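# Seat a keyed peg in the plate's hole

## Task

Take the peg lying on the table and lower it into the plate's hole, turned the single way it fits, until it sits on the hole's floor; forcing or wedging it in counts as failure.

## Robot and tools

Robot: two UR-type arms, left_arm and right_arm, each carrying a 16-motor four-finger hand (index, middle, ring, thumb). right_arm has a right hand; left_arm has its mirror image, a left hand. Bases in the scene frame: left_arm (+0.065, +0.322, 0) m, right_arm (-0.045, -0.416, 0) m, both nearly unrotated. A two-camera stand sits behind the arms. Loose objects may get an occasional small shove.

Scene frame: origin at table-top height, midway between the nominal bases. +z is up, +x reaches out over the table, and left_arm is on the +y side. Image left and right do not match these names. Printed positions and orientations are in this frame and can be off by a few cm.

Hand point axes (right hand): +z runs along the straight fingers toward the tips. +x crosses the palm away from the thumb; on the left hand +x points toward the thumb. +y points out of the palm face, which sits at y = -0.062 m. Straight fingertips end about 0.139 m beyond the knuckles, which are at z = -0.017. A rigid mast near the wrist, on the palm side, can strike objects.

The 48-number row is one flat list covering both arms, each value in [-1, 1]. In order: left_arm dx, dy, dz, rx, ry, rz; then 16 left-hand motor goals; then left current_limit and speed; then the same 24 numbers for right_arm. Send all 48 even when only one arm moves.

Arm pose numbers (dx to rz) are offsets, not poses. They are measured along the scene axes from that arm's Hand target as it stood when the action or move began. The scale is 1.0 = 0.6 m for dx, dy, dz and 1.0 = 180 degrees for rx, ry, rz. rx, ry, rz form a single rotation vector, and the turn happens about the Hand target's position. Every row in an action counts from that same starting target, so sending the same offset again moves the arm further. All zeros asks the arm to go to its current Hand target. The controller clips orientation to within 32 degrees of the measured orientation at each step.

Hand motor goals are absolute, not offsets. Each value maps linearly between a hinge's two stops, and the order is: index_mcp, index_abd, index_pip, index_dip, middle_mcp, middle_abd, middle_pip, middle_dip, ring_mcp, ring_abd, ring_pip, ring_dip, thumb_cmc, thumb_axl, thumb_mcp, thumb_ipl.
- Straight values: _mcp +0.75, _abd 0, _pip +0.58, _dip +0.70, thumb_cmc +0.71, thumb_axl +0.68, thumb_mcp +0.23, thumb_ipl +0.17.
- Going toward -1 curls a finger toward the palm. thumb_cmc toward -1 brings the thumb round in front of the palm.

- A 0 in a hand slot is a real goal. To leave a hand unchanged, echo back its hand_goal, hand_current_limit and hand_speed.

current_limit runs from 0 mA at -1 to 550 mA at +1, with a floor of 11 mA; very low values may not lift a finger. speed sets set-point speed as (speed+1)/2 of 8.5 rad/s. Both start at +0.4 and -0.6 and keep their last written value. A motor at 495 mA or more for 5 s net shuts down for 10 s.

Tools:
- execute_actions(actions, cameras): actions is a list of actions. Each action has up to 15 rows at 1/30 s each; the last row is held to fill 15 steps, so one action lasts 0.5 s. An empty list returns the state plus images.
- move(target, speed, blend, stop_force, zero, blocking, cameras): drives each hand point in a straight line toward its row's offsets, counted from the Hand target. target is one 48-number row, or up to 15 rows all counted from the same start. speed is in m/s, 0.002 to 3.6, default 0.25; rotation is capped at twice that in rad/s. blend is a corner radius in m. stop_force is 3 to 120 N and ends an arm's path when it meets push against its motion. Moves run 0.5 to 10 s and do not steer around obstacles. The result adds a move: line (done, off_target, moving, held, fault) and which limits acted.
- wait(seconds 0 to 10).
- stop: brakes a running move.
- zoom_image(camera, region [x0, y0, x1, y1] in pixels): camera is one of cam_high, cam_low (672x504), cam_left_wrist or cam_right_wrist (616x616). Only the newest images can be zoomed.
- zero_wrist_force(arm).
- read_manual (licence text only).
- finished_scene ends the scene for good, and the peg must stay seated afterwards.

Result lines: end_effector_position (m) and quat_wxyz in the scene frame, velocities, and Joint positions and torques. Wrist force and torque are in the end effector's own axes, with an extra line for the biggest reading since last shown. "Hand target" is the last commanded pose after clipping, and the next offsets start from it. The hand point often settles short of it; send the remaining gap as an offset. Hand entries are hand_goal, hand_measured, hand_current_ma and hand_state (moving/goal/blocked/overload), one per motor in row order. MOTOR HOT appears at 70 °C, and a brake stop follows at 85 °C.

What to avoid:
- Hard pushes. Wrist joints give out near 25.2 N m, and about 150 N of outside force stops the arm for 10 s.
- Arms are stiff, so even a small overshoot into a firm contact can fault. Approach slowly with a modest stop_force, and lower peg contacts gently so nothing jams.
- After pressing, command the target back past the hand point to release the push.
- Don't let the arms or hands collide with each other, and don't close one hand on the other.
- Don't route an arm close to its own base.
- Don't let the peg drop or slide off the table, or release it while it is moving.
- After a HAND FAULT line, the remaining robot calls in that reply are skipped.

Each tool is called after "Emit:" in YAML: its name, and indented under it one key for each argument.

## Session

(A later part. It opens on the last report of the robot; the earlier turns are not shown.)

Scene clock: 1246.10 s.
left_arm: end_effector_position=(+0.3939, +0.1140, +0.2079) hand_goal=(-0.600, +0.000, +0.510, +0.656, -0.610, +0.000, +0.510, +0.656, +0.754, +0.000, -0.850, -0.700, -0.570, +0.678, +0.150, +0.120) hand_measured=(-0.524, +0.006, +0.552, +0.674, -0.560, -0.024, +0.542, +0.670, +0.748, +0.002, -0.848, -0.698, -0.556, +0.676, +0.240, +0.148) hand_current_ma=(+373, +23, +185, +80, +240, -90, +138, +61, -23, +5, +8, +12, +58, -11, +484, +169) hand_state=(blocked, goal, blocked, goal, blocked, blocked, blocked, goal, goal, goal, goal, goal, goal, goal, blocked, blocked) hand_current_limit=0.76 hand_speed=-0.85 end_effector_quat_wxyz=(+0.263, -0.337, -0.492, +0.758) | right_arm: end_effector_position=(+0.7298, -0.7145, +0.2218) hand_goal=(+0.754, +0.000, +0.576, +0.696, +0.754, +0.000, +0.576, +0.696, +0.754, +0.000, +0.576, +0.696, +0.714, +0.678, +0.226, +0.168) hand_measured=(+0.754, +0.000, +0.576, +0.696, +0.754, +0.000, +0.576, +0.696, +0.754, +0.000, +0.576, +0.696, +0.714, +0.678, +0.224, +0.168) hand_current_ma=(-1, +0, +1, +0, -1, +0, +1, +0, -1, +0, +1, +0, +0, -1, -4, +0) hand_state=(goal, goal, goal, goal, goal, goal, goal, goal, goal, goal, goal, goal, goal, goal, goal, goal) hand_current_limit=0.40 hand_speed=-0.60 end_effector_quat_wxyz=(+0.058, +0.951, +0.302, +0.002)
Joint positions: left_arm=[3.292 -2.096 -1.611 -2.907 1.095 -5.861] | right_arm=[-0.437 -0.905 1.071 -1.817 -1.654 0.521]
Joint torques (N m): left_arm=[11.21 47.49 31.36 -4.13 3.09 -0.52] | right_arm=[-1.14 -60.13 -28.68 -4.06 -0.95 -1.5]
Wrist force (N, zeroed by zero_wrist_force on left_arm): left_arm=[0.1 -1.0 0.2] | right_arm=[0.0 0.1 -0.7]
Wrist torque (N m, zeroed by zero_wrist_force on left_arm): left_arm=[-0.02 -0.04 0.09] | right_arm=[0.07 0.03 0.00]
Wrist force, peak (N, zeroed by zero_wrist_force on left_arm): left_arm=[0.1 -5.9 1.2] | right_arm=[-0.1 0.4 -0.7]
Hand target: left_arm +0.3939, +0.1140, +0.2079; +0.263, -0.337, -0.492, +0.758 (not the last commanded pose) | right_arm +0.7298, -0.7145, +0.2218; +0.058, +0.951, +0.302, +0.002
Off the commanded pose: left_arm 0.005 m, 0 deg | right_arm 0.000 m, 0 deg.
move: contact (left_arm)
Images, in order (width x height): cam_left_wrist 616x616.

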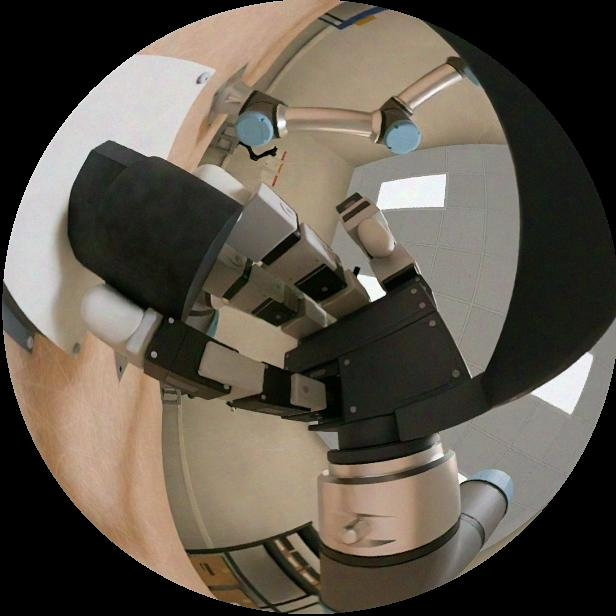

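Emit:
move:
  target:
    - [-0.0029,0.0044,0.0001,-0.0018,-0.0055,-0.0155,-0.60,0,0.51,0.655,-0.61,0,0.51,0.655,0.754,0,-0.85,-0.7,-0.571,0.678,0.15,0.12,0.76,-0.85,0,0,0,0,0,0,0.754,0,0.576,0.696,0.754,0,0.576,0.696,0.754,0,0.576,0.696,0.714,0.678,0.226,0.168,0.4,-0.6]
  speed: 0.03

Emit:
move:
  target:
    - [-0.0009,-0.0028,-0.0078,0,0,0,-0.60,0,0.51,0.655,-0.61,0,0.51,0.655,0.754,0,-0.85,-0.7,-0.571,0.678,0.15,0.12,0.76,-0.85,0,0,0,0,0,0,0.754,0,0.576,0.696,0.754,0,0.576,0.696,0.754,0,0.576,0.696,0.714,0.678,0.226,0.168,0.4,-0.6]
  speed: 0.008
  stop_force: 4
  cameras: ["cam_left_wrist"]

Emit:
zoom_image:
  camera: "cam_left_wrist"
  region: [45, 115, 125, 195]

Emit:
zoom_image:
  camera: "cam_left_wrist"
  region: [45, 195, 125, 275]

Scene clock: 1261.87 s.
left_arm: end_effector_position=(+0.3921, +0.1166, +0.2080) hand_goal=(-0.600, +0.000, +0.510, +0.656, -0.610, +0.000, +0.510, +0.656, +0.754, +0.000, -0.850, -0.700, -0.570, +0.678, +0.150, +0.120) hand_measured=(-0.524, +0.006, +0.552, +0.674, -0.560, -0.024, +0.542, +0.670, +0.748, +0.002, -0.848, -0.698, -0.556, +0.676, +0.240, +0.148) hand_current_ma=(+373, +23, +185, +80, +240, -90, +138, +61, -23, +5, +8, +12, +58, -11, +484, +169) hand_state=(blocked, goal, blocked, goal, blocked, blocked, blocked, goal, goal, goal, goal, goal, goal, goal, blocked, blocked) hand_current_limit=0.76 hand_speed=-0.85 end_effector_quat_wxyz=(+0.276, -0.356, -0.484, +0.750) | right_arm: end_effector_position=(+0.7298, -0.7145, +0.2218) hand_goal=(+0.754, +0.000, +0.576, +0.696, +0.754, +0.000, +0.576, +0.696, +0.754, +0.000, +0.576, +0.696, +0.714, +0.678, +0.226, +0.168) hand_measured=(+0.754, +0.000, +0.576, +0.696, +0.754, +0.000, +0.576, +0.696, +0.754, +0.000, +0.576, +0.696, +0.714, +0.678, +0.224, +0.168) hand_current_ma=(-1, +0, +1, +0, -1, +0, +1, +0, -1, +0, +1, +0, +0, -1, -4, +0) hand_state=(goal, goal, goal, goal, goal, goal, goal, goal, goal, goal, goal, goal, goal, goal, goal, goal) hand_current_limit=0.40 hand_speed=-0.60 end_effector_quat_wxyz=(+0.058, +0.951, +0.302, +0.002)
Joint positions: left_arm=[3.277 -2.1 -1.594 -2.902 1.129 -5.865] | right_arm=[-0.437 -0.905 1.071 -1.817 -1.654 0.521]
Joint torques (N m): left_arm=[-9.89 33.04 30.85 -0.11 2.64 -1.55] | right_arm=[-1.04 -60.6 -29.47 -4.25 -0.83 -1.55]
Wrist force (N, zeroed by zero_wrist_force on left_arm): left_arm=[-0.2 0.0 -0.3] | right_arm=[-0.1 0.2 -0.4]
Wrist torque (N m, zeroed by zero_wrist_force on left_arm): left_arm=[0.04 0.02 0.08] | right_arm=[0.06 0.02 0.00]
Wrist force, peak (N, zeroed by zero_wrist_force on left_arm): left_arm=[-0.3 -1.4 0.3] | right_arm=[0.1 0.1 -0.8]
Hand target: left_arm +0.3921, +0.1166, +0.2080; +0.276, -0.356, -0.484, +0.750 | right_arm +0.7298, -0.7145, +0.2218; +0.058, +0.951, +0.302, +0.002
Off the commanded pose: left_arm 0.000 m, 0 deg | right_arm 0.000 m, 0 deg.
move: done

Scene clock: 1263.23 s.
left_arm: end_effector_position=(+0.3921, +0.1164, +0.2072) hand_goal=(-0.600, +0.000, +0.510, +0.656, -0.610, +0.000, +0.510, +0.656, +0.754, +0.000, -0.850, -0.700, -0.570, +0.678, +0.150, +0.120) hand_measured=(-0.524, +0.006, +0.552, +0.674, -0.560, -0.024, +0.542, +0.670, +0.748, +0.002, -0.848, -0.698, -0.556, +0.676, +0.240, +0.148) hand_current_ma=(+373, +22, +185, +80, +240, -90, +138, +61, -23, +5, +8, +12, +57, -11, +484, +169) hand_state=(blocked, goal, blocked, goal, blocked, blocked, blocked, goal, goal, goal, goal, goal, goal, goal, blocked, blocked) hand_current_limit=0.76 hand_speed=-0.85 end_effector_quat_wxyz=(+0.276, -0.356, -0.484, +0.750) | right_arm: end_effector_position=(+0.7298, -0.7145, +0.2218) hand_goal=(+0.754, +0.000, +0.576, +0.696, +0.754, +0.000, +0.576, +0.696, +0.754, +0.000, +0.576, +0.696, +0.714, +0.678, +0.226, +0.168) hand_measured=(+0.754, +0.000, +0.576, +0.696, +0.754, +0.000, +0.576, +0.696, +0.754, +0.000, +0.576, +0.696, +0.714, +0.678, +0.224, +0.168) hand_current_ma=(-1, +0, +1, +0, -1, +0, +1, +0, -1, +0, +1, +0, +0, -1, -4, +0) hand_state=(goal, goal, goal, goal, goal, goal, goal, goal, goal, goal, goal, goal, goal, goal, goal, goal) hand_current_limit=0.40 hand_speed=-0.60 end_effector_quat_wxyz=(+0.058, +0.951, +0.302, +0.002)
Joint positions: left_arm=[3.277 -2.101 -1.595 -2.9 1.129 -5.865] | right_arm=[-0.437 -0.905 1.071 -1.817 -1.654 0.521]
Joint torques (N m): left_arm=[11.33 48.37 31.45 -4.51 3.09 -1.28] | right_arm=[-1.16 -60.14 -29.89 -4.14 -0.9 -1.37]
Wrist force (N, zeroed by zero_wrist_force on left_arm): left_arm=[-0.3 -0.5 0.0] | right_arm=[-0.1 0.2 -0.6]
Wrist torque (N m, zeroed by zero_wrist_force on left_arm): left_arm=[-0.02 0.03 0.10] | right_arm=[0.08 0.02 0.00]
Wrist force, peak (N, zeroed by zero_wrist_force on left_arm): left_arm=[-1.1 -5.8 0.4] | right_arm=[0.2 0.2 -0.6]
Hand target: left_arm +0.3921, +0.1164, +0.2072; +0.276, -0.356, -0.484, +0.750 (not the last commanded pose) | right_arm +0.7298, -0.7145, +0.2218; +0.058, +0.951, +0.302, +0.002
Off the commanded pose: left_arm 0.004 m, 0 deg | right_arm 0.000 m, 0 deg.
move: contact (left_arm)
Images, in order (width x height): cam_left_wrist 616x616.

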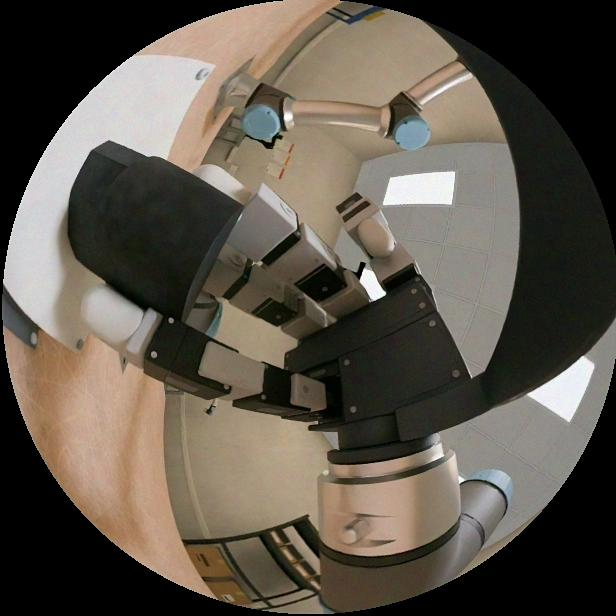

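Scaled by 6.300 from the camera's 616x616 image, which has a finer 880x880 frame.

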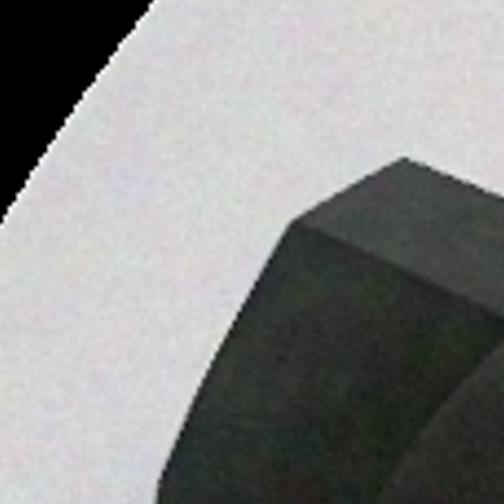

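Scaled by 6.300 from the camera's 616x616 image, which has a finer 880x880 frame.

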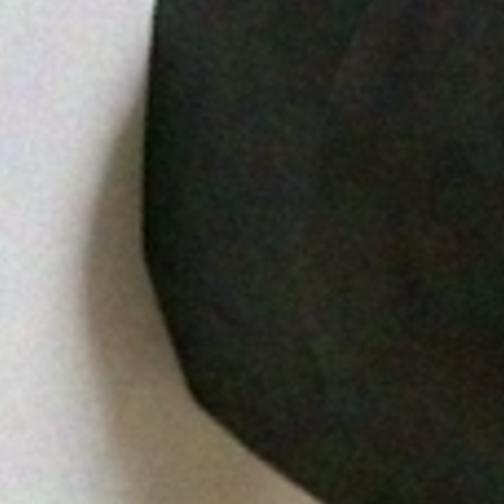

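Emit:
move:
  target:
    - [-0.00013,-0.00039,-0.00109,0,0,0,-0.60,0,0.51,0.655,-0.61,0,0.51,0.655,0.754,0,-0.85,-0.7,-0.571,0.678,0.15,0.12,0.76,-0.85,0,0,0,0,0,0,0.754,0,0.576,0.696,0.754,0,0.576,0.696,0.754,0,0.576,0.696,0.714,0.678,0.226,0.168,0.4,-0.6]
  speed: 0.008

Scene clock: 1266.37 s.
left_arm: end_effector_position=(+0.3920, +0.1162, +0.2066) hand_goal=(-0.600, +0.000, +0.510, +0.656, -0.610, +0.000, +0.510, +0.656, +0.754, +0.000, -0.850, -0.700, -0.570, +0.678, +0.150, +0.120) hand_measured=(-0.524, +0.006, +0.552, +0.674, -0.560, -0.024, +0.542, +0.670, +0.748, +0.002, -0.848, -0.698, -0.556, +0.676, +0.240, +0.148) hand_current_ma=(+373, +22, +185, +80, +240, -90, +138, +61, -23, +5, +8, +12, +57, -11, +484, +169) hand_state=(blocked, goal, blocked, goal, blocked, blocked, blocked, goal, goal, goal, goal, goal, goal, goal, blocked, blocked) hand_current_limit=0.76 hand_speed=-0.85 end_effector_quat_wxyz=(+0.276, -0.356, -0.484, +0.750) | right_arm: end_effector_position=(+0.7298, -0.7145, +0.2218) hand_goal=(+0.754, +0.000, +0.576, +0.696, +0.754, +0.000, +0.576, +0.696, +0.754, +0.000, +0.576, +0.696, +0.714, +0.678, +0.226, +0.168) hand_measured=(+0.754, +0.000, +0.576, +0.696, +0.754, +0.000, +0.576, +0.696, +0.754, +0.000, +0.576, +0.696, +0.714, +0.678, +0.224, +0.168) hand_current_ma=(-1, +0, +1, +0, -1, +0, +1, +0, -1, +0, +1, +0, +0, -1, -4, +0) hand_state=(goal, goal, goal, goal, goal, goal, goal, goal, goal, goal, goal, goal, goal, goal, goal, goal) hand_current_limit=0.40 hand_speed=-0.60 end_effector_quat_wxyz=(+0.058, +0.951, +0.302, +0.002)
Joint positions: left_arm=[3.276 -2.102 -1.595 -2.898 1.129 -5.865] | right_arm=[-0.437 -0.905 1.071 -1.817 -1.654 0.521]
Joint torques (N m): left_arm=[-9.04 31.7 1.09 0.92 -2.58 1.12] | right_arm=[-0.59 -60.16 -28.58 -4.08 -0.84 -1.48]
Wrist force (N, zeroed by zero_wrist_force on left_arm): left_arm=[-0.3 -5.5 0.5] | right_arm=[0.0 0.1 -0.3]
Wrist torque (N m, zeroed by zero_wrist_force on left_arm): left_arm=[-0.35 0.01 0.10] | right_arm=[0.04 0.01 0.00]
Wrist force, peak (N, zeroed by zero_wrist_force on left_arm): left_arm=[-0.7 -6.0 0.5] | right_arm=[0.3 0.1 -0.8]
Hand target: left_arm +0.3920, +0.1162, +0.2065; +0.276, -0.356, -0.484, +0.750 | right_arm +0.7298, -0.7145, +0.2218; +0.058, +0.951, +0.302, +0.002
Off the commanded pose: left_arm 0.000 m, 0 deg | right_arm 0.000 m, 0 deg.
move: done

Emit:
move:
  target:
    - [-0.00026,-0.00004,0.00093,0,0,0,-0.60,0,0.51,0.655,-0.61,0,0.51,0.655,0.754,0,-0.85,-0.7,-0.571,0.678,0.15,0.12,0.76,-0.85,0,0,0,0,0,0,0.754,0,0.576,0.696,0.754,0,0.576,0.696,0.754,0,0.576,0.696,0.714,0.678,0.226,0.168,0.4,-0.6]
  speed: 0.008

Emit:
move:
  target:
    - [-0.00009,-0.00028,-0.00078,0,0,0,-0.60,0,0.51,0.655,-0.61,0,0.51,0.655,0.754,0,-0.85,-0.7,-0.571,0.678,0.15,0.12,0.76,-0.85,0,0,0,0,0,0,0.754,0,0.576,0.696,0.754,0,0.576,0.696,0.754,0,0.576,0.696,0.714,0.678,0.226,0.168,0.4,-0.6]
  speed: 0.008

Emit:
move:
  target:
    - [-0.00035,-0.00032,0.00015,0,0,0,-0.60,0,0.51,0.655,-0.61,0,0.51,0.655,0.754,0,-0.85,-0.7,-0.571,0.678,0.15,0.12,0.76,-0.85,0,0,0,0,0,0,0.754,0,0.576,0.696,0.754,0,0.576,0.696,0.754,0,0.576,0.696,0.714,0.678,0.226,0.168,0.4,-0.6]
  speed: 0.008

Emit:
move:
  target:
    - [-0.00035,-0.00032,0.00015,0,0,0,-0.60,0,0.51,0.655,-0.61,0,0.51,0.655,0.754,0,-0.85,-0.7,-0.571,0.678,0.15,0.12,0.76,-0.85,0,0,0,0,0,0,0.754,0,0.576,0.696,0.754,0,0.576,0.696,0.754,0,0.576,0.696,0.714,0.678,0.226,0.168,0.4,-0.6]
  speed: 0.008

Scene clock: 1274.17 s.
left_arm: end_effector_position=(+0.3919, +0.1162, +0.2071) hand_goal=(-0.600, +0.000, +0.510, +0.656, -0.610, +0.000, +0.510, +0.656, +0.754, +0.000, -0.850, -0.700, -0.570, +0.678, +0.150, +0.120) hand_measured=(-0.524, +0.006, +0.552, +0.674, -0.560, -0.024, +0.542, +0.670, +0.748, +0.002, -0.848, -0.698, -0.556, +0.676, +0.240, +0.148) hand_current_ma=(+373, +22, +185, +80, +240, -90, +138, +61, -23, +5, +8, +12, +59, -11, +484, +169) hand_state=(blocked, goal, blocked, goal, blocked, blocked, blocked, goal, goal, goal, goal, goal, goal, goal, blocked, blocked) hand_current_limit=0.76 hand_speed=-0.85 end_effector_quat_wxyz=(+0.276, -0.356, -0.484, +0.750) | right_arm: end_effector_position=(+0.7298, -0.7145, +0.2218) hand_goal=(+0.754, +0.000, +0.576, +0.696, +0.754, +0.000, +0.576, +0.696, +0.754, +0.000, +0.576, +0.696, +0.714, +0.678, +0.226, +0.168) hand_measured=(+0.754, +0.000, +0.576, +0.696, +0.754, +0.000, +0.576, +0.696, +0.754, +0.000, +0.576, +0.696, +0.714, +0.678, +0.224, +0.168) hand_current_ma=(-1, +0, +1, +0, -1, +0, +1, +0, -1, +0, +1, +0, +0, -1, -4, +0) hand_state=(goal, goal, goal, goal, goal, goal, goal, goal, goal, goal, goal, goal, goal, goal, goal, goal) hand_current_limit=0.40 hand_speed=-0.60 end_effector_quat_wxyz=(+0.058, +0.951, +0.302, +0.002)
Joint positions: left_arm=[3.276 -2.101 -1.595 -2.899 1.129 -5.864] | right_arm=[-0.437 -0.905 1.071 -1.817 -1.654 0.521]
Joint torques (N m): left_arm=[-8.77 49.01 3.73 -4.64 -2.07 1.11] | right_arm=[-0.82 -60.3 -28.82 -4.13 -0.9 -1.38]
Wrist force (N, zeroed by zero_wrist_force on left_arm): left_arm=[0.1 -0.1 -0.1] | right_arm=[0.0 0.2 -0.5]
Wrist torque (N m, zeroed by zero_wrist_force on left_arm): left_arm=[0.00 -0.01 0.11] | right_arm=[0.07 0.01 0.01]
Wrist force, peak (N, zeroed by zero_wrist_force on left_arm): left_arm=[-0.5 -6.1 0.3] | right_arm=[-0.1 0.1 -0.7]
Hand target: left_arm +0.3919, +0.1162, +0.2071; +0.276, -0.356, -0.484, +0.750 | right_arm +0.7298, -0.7145, +0.2218; +0.058, +0.951, +0.302, +0.002
Off the commanded pose: left_arm 0.000 m, 0 deg | right_arm 0.000 m, 0 deg.
move: done

Scene clock: 1274.87 s.
left_arm: end_effector_position=(+0.3918, +0.1160, +0.2067) hand_goal=(-0.600, +0.000, +0.510, +0.656, -0.610, +0.000, +0.510, +0.656, +0.754, +0.000, -0.850, -0.700, -0.570, +0.678, +0.150, +0.120) hand_measured=(-0.524, +0.006, +0.552, +0.674, -0.560, -0.024, +0.542, +0.670, +0.748, +0.002, -0.848, -0.698, -0.556, +0.676, +0.240, +0.148) hand_current_ma=(+373, +22, +185, +80, +240, -90, +138, +61, -23, +5, +8, +12, +59, -11, +484, +169) hand_state=(blocked, goal, blocked, goal, blocked, blocked, blocked, goal, goal, goal, goal, goal, goal, goal, blocked, blocked) hand_current_limit=0.76 hand_speed=-0.85 end_effector_quat_wxyz=(+0.276, -0.356, -0.484, +0.750) | right_arm: end_effector_position=(+0.7298, -0.7145, +0.2218) hand_goal=(+0.754, +0.000, +0.576, +0.696, +0.754, +0.000, +0.576, +0.696, +0.754, +0.000, +0.576, +0.696, +0.714, +0.678, +0.226, +0.168) hand_measured=(+0.754, +0.000, +0.576, +0.696, +0.754, +0.000, +0.576, +0.696, +0.754, +0.000, +0.576, +0.696, +0.714, +0.678, +0.224, +0.168) hand_current_ma=(-1, +0, +1, +0, -1, +0, +1, +0, -1, +0, +1, +0, +0, -1, -4, +0) hand_state=(goal, goal, goal, goal, goal, goal, goal, goal, goal, goal, goal, goal, goal, goal, goal, goal) hand_current_limit=0.40 hand_speed=-0.60 end_effector_quat_wxyz=(+0.058, +0.951, +0.302, +0.002)
Joint positions: left_arm=[3.276 -2.101 -1.596 -2.898 1.129 -5.864] | right_arm=[-0.437 -0.905 1.071 -1.817 -1.654 0.521]
Joint torques (N m): left_arm=[-9.59 31.89 1.16 0.68 -2.57 1.36] | right_arm=[-1.21 -60.87 -29.14 -4.14 -0.81 -1.39]
Wrist force (N, zeroed by zero_wrist_force on left_arm): left_arm=[-0.3 -4.7 0.1] | right_arm=[0.1 0.0 -0.3]
Wrist torque (N m, zeroed by zero_wrist_force on left_arm): left_arm=[-0.26 0.01 0.09] | right_arm=[0.02 -0.02 0.01]
Wrist force, peak (N, zeroed by zero_wrist_force on left_arm): left_arm=[-0.3 -4.7 0.1] | right_arm=[-0.2 0.1 -0.6]
Hand target: left_arm +0.3918, +0.1160, +0.2066; +0.276, -0.356, -0.484, +0.750 | right_arm +0.7298, -0.7145, +0.2218; +0.058, +0.951, +0.302, +0.002
Off the commanded pose: left_arm 0.000 m, 0 deg | right_arm 0.000 m, 0 deg.
move: done

Scene clock: 1275.57 s.
left_arm: end_effector_position=(+0.3916, +0.1158, +0.2067) hand_goal=(-0.600, +0.000, +0.510, +0.656, -0.610, +0.000, +0.510, +0.656, +0.754, +0.000, -0.850, -0.700, -0.570, +0.678, +0.150, +0.120) hand_measured=(-0.524, +0.006, +0.552, +0.674, -0.560, -0.024, +0.542, +0.670, +0.748, +0.002, -0.848, -0.698, -0.556, +0.676, +0.240, +0.148) hand_current_ma=(+373, +22, +185, +80, +238, -89, +138, +61, -23, +5, +8, +12, +59, -11, +484, +169) hand_state=(blocked, goal, blocked, goal, blocked, blocked, blocked, goal, goal, goal, goal, goal, goal, goal, blocked, blocked) hand_current_limit=0.76 hand_speed=-0.85 end_effector_quat_wxyz=(+0.276, -0.356, -0.484, +0.750) | right_arm: end_effector_position=(+0.7298, -0.7145, +0.2218) hand_goal=(+0.754, +0.000, +0.576, +0.696, +0.754, +0.000, +0.576, +0.696, +0.754, +0.000, +0.576, +0.696, +0.714, +0.678, +0.226, +0.168) hand_measured=(+0.754, +0.000, +0.576, +0.696, +0.754, +0.000, +0.576, +0.696, +0.754, +0.000, +0.576, +0.696, +0.714, +0.678, +0.224, +0.168) hand_current_ma=(-1, +0, +1, +0, -1, +0, +1, +0, -1, +0, +1, +0, +0, -1, -4, +0) hand_state=(goal, goal, goal, goal, goal, goal, goal, goal, goal, goal, goal, goal, goal, goal, goal, goal) hand_current_limit=0.40 hand_speed=-0.60 end_effector_quat_wxyz=(+0.058, +0.951, +0.302, +0.002)
Joint positions: left_arm=[3.276 -2.101 -1.596 -2.898 1.128 -5.864] | right_arm=[-0.437 -0.905 1.071 -1.817 -1.654 0.521]
Joint torques (N m): left_arm=[-10.28 46.93 1.08 0.35 -2.61 1.72] | right_arm=[-1.11 -60.42 -29.16 -4.21 -0.86 -1.41]
Wrist force (N, zeroed by zero_wrist_force on left_arm): left_arm=[0.0 -3.9 -0.8] | right_arm=[-0.1 -0.1 -0.6]
Wrist torque (N m, zeroed by zero_wrist_force on left_arm): left_arm=[-0.31 0.02 0.06] | right_arm=[0.05 0.03 0.00]
Wrist force, peak (N, zeroed by zero_wrist_force on left_arm): left_arm=[-0.3 -5.9 0.1] | right_arm=[0.1 0.2 -0.7]
Hand target: left_arm +0.3916, +0.1158, +0.2067; +0.276, -0.356, -0.484, +0.750 | right_arm +0.7298, -0.7145, +0.2218; +0.058, +0.951, +0.302, +0.002
Off the commanded pose: left_arm 0.000 m, 0 deg | right_arm 0.000 m, 0 deg.
move: done

Scene clock: 1276.27 s.
left_arm: end_effector_position=(+0.3914, +0.1156, +0.2068) hand_goal=(-0.600, +0.000, +0.510, +0.656, -0.610, +0.000, +0.510, +0.656, +0.754, +0.000, -0.850, -0.700, -0.570, +0.678, +0.150, +0.120) hand_measured=(-0.524, +0.006, +0.552, +0.674, -0.562, -0.024, +0.542, +0.670, +0.748, +0.002, -0.848, -0.698, -0.556, +0.676, +0.240, +0.148) hand_current_ma=(+373, +22, +185, +80, +234, -88, +138, +61, -23, +5, +8, +12, +62, -11, +484, +169) hand_state=(blocked, goal, blocked, goal, blocked, blocked, blocked, goal, goal, goal, goal, goal, goal, goal, blocked, blocked) hand_current_limit=0.76 hand_speed=-0.85 end_effector_quat_wxyz=(+0.276, -0.356, -0.484, +0.750) | right_arm: end_effector_position=(+0.7298, -0.7145, +0.2218) hand_goal=(+0.754, +0.000, +0.576, +0.696, +0.754, +0.000, +0.576, +0.696, +0.754, +0.000, +0.576, +0.696, +0.714, +0.678, +0.226, +0.168) hand_measured=(+0.754, +0.000, +0.576, +0.696, +0.754, +0.000, +0.576, +0.696, +0.754, +0.000, +0.576, +0.696, +0.714, +0.678, +0.224, +0.168) hand_current_ma=(-1, +0, +1, +0, -1, +0, +1, +0, -1, +0, +1, +0, +0, -1, -4, +0) hand_state=(goal, goal, goal, goal, goal, goal, goal, goal, goal, goal, goal, goal, goal, goal, goal, goal) hand_current_limit=0.40 hand_speed=-0.60 end_effector_quat_wxyz=(+0.058, +0.951, +0.302, +0.002)
Joint positions: left_arm=[3.275 -2.1 -1.597 -2.898 1.128 -5.864] | right_arm=[-0.437 -0.905 1.071 -1.817 -1.654 0.521]
Joint torques (N m): left_arm=[-9.74 46.99 1.11 -0.81 -2.45 1.78] | right_arm=[-0.87 -60.35 -29.43 -4.21 -0.96 -1.35]
Wrist force (N, zeroed by zero_wrist_force on left_arm): left_arm=[-0.1 -3.1 -1.3] | right_arm=[-0.2 0.0 -0.5]
Wrist torque (N m, zeroed by zero_wrist_force on left_arm): left_arm=[-0.35 0.03 0.03] | right_arm=[0.05 0.03 -0.01]
Wrist force, peak (N, zeroed by zero_wrist_force on left_arm): left_arm=[0.1 -4.4 -0.7] | right_arm=[0.1 -0.1 -0.7]
Hand target: left_arm +0.3914, +0.1156, +0.2068; +0.276, -0.356, -0.484, +0.750 | right_arm +0.7298, -0.7145, +0.2218; +0.058, +0.951, +0.302, +0.002
Off the commanded pose: left_arm 0.000 m, 0 deg | right_arm 0.000 m, 0 deg.
move: done

Emit:
move:
  target:
    - [-0.00035,-0.00032,0.00015,0,0,0,-0.60,0,0.51,0.655,-0.61,0,0.51,0.655,0.754,0,-0.85,-0.7,-0.571,0.678,0.15,0.12,0.76,-0.85,0,0,0,0,0,0,0.754,0,0.576,0.696,0.754,0,0.576,0.696,0.754,0,0.576,0.696,0.714,0.678,0.226,0.168,0.4,-0.6]
  speed: 0.008

Emit:
move:
  target:
    - [-0.00035,-0.00032,0.00015,0,0,0,-0.60,0,0.51,0.655,-0.61,0,0.51,0.655,0.754,0,-0.85,-0.7,-0.571,0.678,0.15,0.12,0.76,-0.85,0,0,0,0,0,0,0.754,0,0.576,0.696,0.754,0,0.576,0.696,0.754,0,0.576,0.696,0.714,0.678,0.226,0.168,0.4,-0.6]
  speed: 0.008
  cameras: ["cam_left_wrist"]

Emit:
zoom_image:
  camera: "cam_left_wrist"
  region: [45, 115, 125, 195]

Emit:
zoom_image:
  camera: "cam_left_wrist"
  region: [45, 195, 125, 275]

Scene clock: 1282.83 s.
left_arm: end_effector_position=(+0.3912, +0.1154, +0.2069) hand_goal=(-0.600, +0.000, +0.510, +0.656, -0.610, +0.000, +0.510, +0.656, +0.754, +0.000, -0.850, -0.700, -0.570, +0.678, +0.150, +0.120) hand_measured=(-0.524, +0.006, +0.552, +0.674, -0.562, -0.024, +0.542, +0.670, +0.748, +0.002, -0.848, -0.698, -0.554, +0.676, +0.240, +0.148) hand_current_ma=(+373, +22, +185, +80, +230, -88, +138, +61, -23, +5, +8, +12, +69, -11, +484, +169) hand_state=(blocked, goal, blocked, goal, blocked, blocked, blocked, goal, goal, goal, goal, goal, goal, goal, blocked, blocked) hand_current_limit=0.76 hand_speed=-0.85 end_effector_quat_wxyz=(+0.276, -0.356, -0.484, +0.750) | right_arm: end_effector_position=(+0.7298, -0.7145, +0.2218) hand_goal=(+0.754, +0.000, +0.576, +0.696, +0.754, +0.000, +0.576, +0.696, +0.754, +0.000, +0.576, +0.696, +0.714, +0.678, +0.226, +0.168) hand_measured=(+0.754, +0.000, +0.576, +0.696, +0.754, +0.000, +0.576, +0.696, +0.754, +0.000, +0.576, +0.696, +0.714, +0.678, +0.224, +0.168) hand_current_ma=(-1, +0, +1, +0, -1, +0, +1, +0, -1, +0, +1, +0, +0, -1, -4, +0) hand_state=(goal, goal, goal, goal, goal, goal, goal, goal, goal, goal, goal, goal, goal, goal, goal, goal) hand_current_limit=0.40 hand_speed=-0.60 end_effector_quat_wxyz=(+0.058, +0.951, +0.302, +0.002)
Joint positions: left_arm=[3.275 -2.1 -1.597 -2.898 1.128 -5.864] | right_arm=[-0.437 -0.905 1.071 -1.817 -1.654 0.521]
Joint torques (N m): left_arm=[-9.68 48.12 1.43 -3.45 -2.37 1.76] | right_arm=[-1.14 -60.63 -29 -4.09 -0.9 -1.3]
Wrist force (N, zeroed by zero_wrist_force on left_arm): left_arm=[0.0 -0.7 -0.8] | right_arm=[0.1 -0.1 -0.5]
Wrist torque (N m, zeroed by zero_wrist_force on left_arm): left_arm=[-0.07 0.00 0.03] | right_arm=[0.04 0.00 0.01]
Wrist force, peak (N, zeroed by zero_wrist_force on left_arm): left_arm=[0.0 -4.0 -1.4] | right_arm=[0.2 0.0 -0.7]
Hand target: left_arm +0.3912, +0.1154, +0.2069; +0.276, -0.356, -0.484, +0.750 | right_arm +0.7298, -0.7145, +0.2218; +0.058, +0.951, +0.302, +0.002
Off the commanded pose: left_arm 0.000 m, 0 deg | right_arm 0.000 m, 0 deg.
move: done

Scene clock: 1283.53 s.
left_arm: end_effector_position=(+0.3910, +0.1152, +0.2070) hand_goal=(-0.600, +0.000, +0.510, +0.656, -0.610, +0.000, +0.510, +0.656, +0.754, +0.000, -0.850, -0.700, -0.570, +0.678, +0.150, +0.120) hand_measured=(-0.524, +0.006, +0.552, +0.674, -0.564, -0.024, +0.542, +0.670, +0.748, +0.002, -0.848, -0.698, -0.552, +0.676, +0.240, +0.148) hand_current_ma=(+373, +22, +185, +80, +225, -88, +138, +61, -23, +5, +8, +12, +76, -11, +484, +169) hand_state=(blocked, goal, blocked, goal, blocked, blocked, blocked, goal, goal, goal, goal, goal, goal, goal, blocked, blocked) hand_current_limit=0.76 hand_speed=-0.85 end_effector_quat_wxyz=(+0.276, -0.356, -0.484, +0.750) | right_arm: end_effector_position=(+0.7298, -0.7145, +0.2218) hand_goal=(+0.754, +0.000, +0.576, +0.696, +0.754, +0.000, +0.576, +0.696, +0.754, +0.000, +0.576, +0.696, +0.714, +0.678, +0.226, +0.168) hand_measured=(+0.754, +0.000, +0.576, +0.696, +0.754, +0.000, +0.576, +0.696, +0.754, +0.000, +0.576, +0.696, +0.714, +0.678, +0.224, +0.168) hand_current_ma=(-1, +0, +1, +0, -1, +0, +1, +0, -1, +0, +1, +0, +0, -1, -4, +0) hand_state=(goal, goal, goal, goal, goal, goal, goal, goal, goal, goal, goal, goal, goal, goal, goal, goal) hand_current_limit=0.40 hand_speed=-0.60 end_effector_quat_wxyz=(+0.058, +0.951, +0.302, +0.002)
Joint positions: left_arm=[3.275 -2.099 -1.598 -2.898 1.127 -5.864] | right_arm=[-0.437 -0.905 1.071 -1.817 -1.654 0.521]
Joint torques (N m): left_arm=[-9.23 48.44 1.48 -3.6 -2.26 1.81] | right_arm=[-1.22 -60.48 -28.94 -4.12 -0.93 -1.33]
Wrist force (N, zeroed by zero_wrist_force on left_arm): left_arm=[0.0 -0.7 -0.7] | right_arm=[0.2 -0.1 -0.5]
Wrist torque (N m, zeroed by zero_wrist_force on left_arm): left_arm=[-0.08 -0.01 -0.01] | right_arm=[0.02 -0.02 0.01]
Wrist force, peak (N, zeroed by zero_wrist_force on left_arm): left_arm=[0.1 -1.0 -0.8] | right_arm=[0.3 0.0 -0.6]
Hand target: left_arm +0.3910, +0.1152, +0.2070; +0.276, -0.356, -0.484, +0.750 | right_arm +0.7298, -0.7145, +0.2218; +0.058, +0.951, +0.302, +0.002
Off the commanded pose: left_arm 0.000 m, 0 deg | right_arm 0.000 m, 0 deg.
move: done
Images, in order (width x height): cam_left_wrist 616x616.

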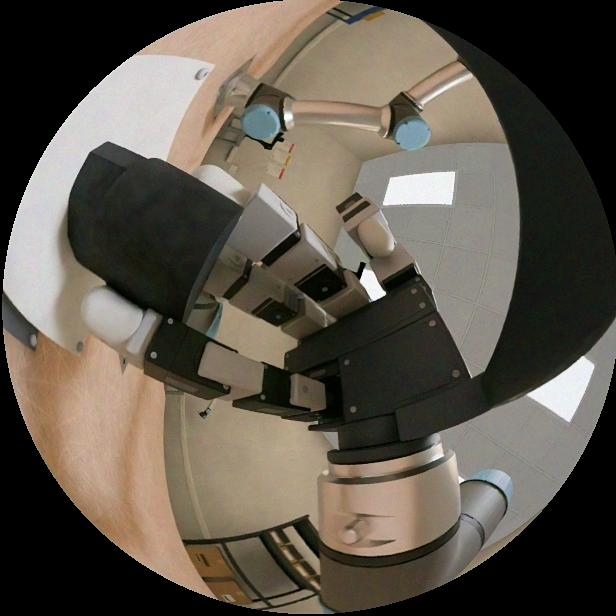

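Scaled by 6.300 from the camera's 616x616 image, which has a finer 880x880 frame.

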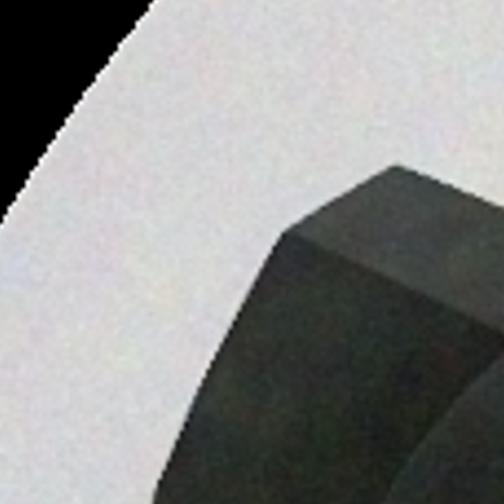

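Scaled by 6.300 from the camera's 616x616 image, which has a finer 880x880 frame.

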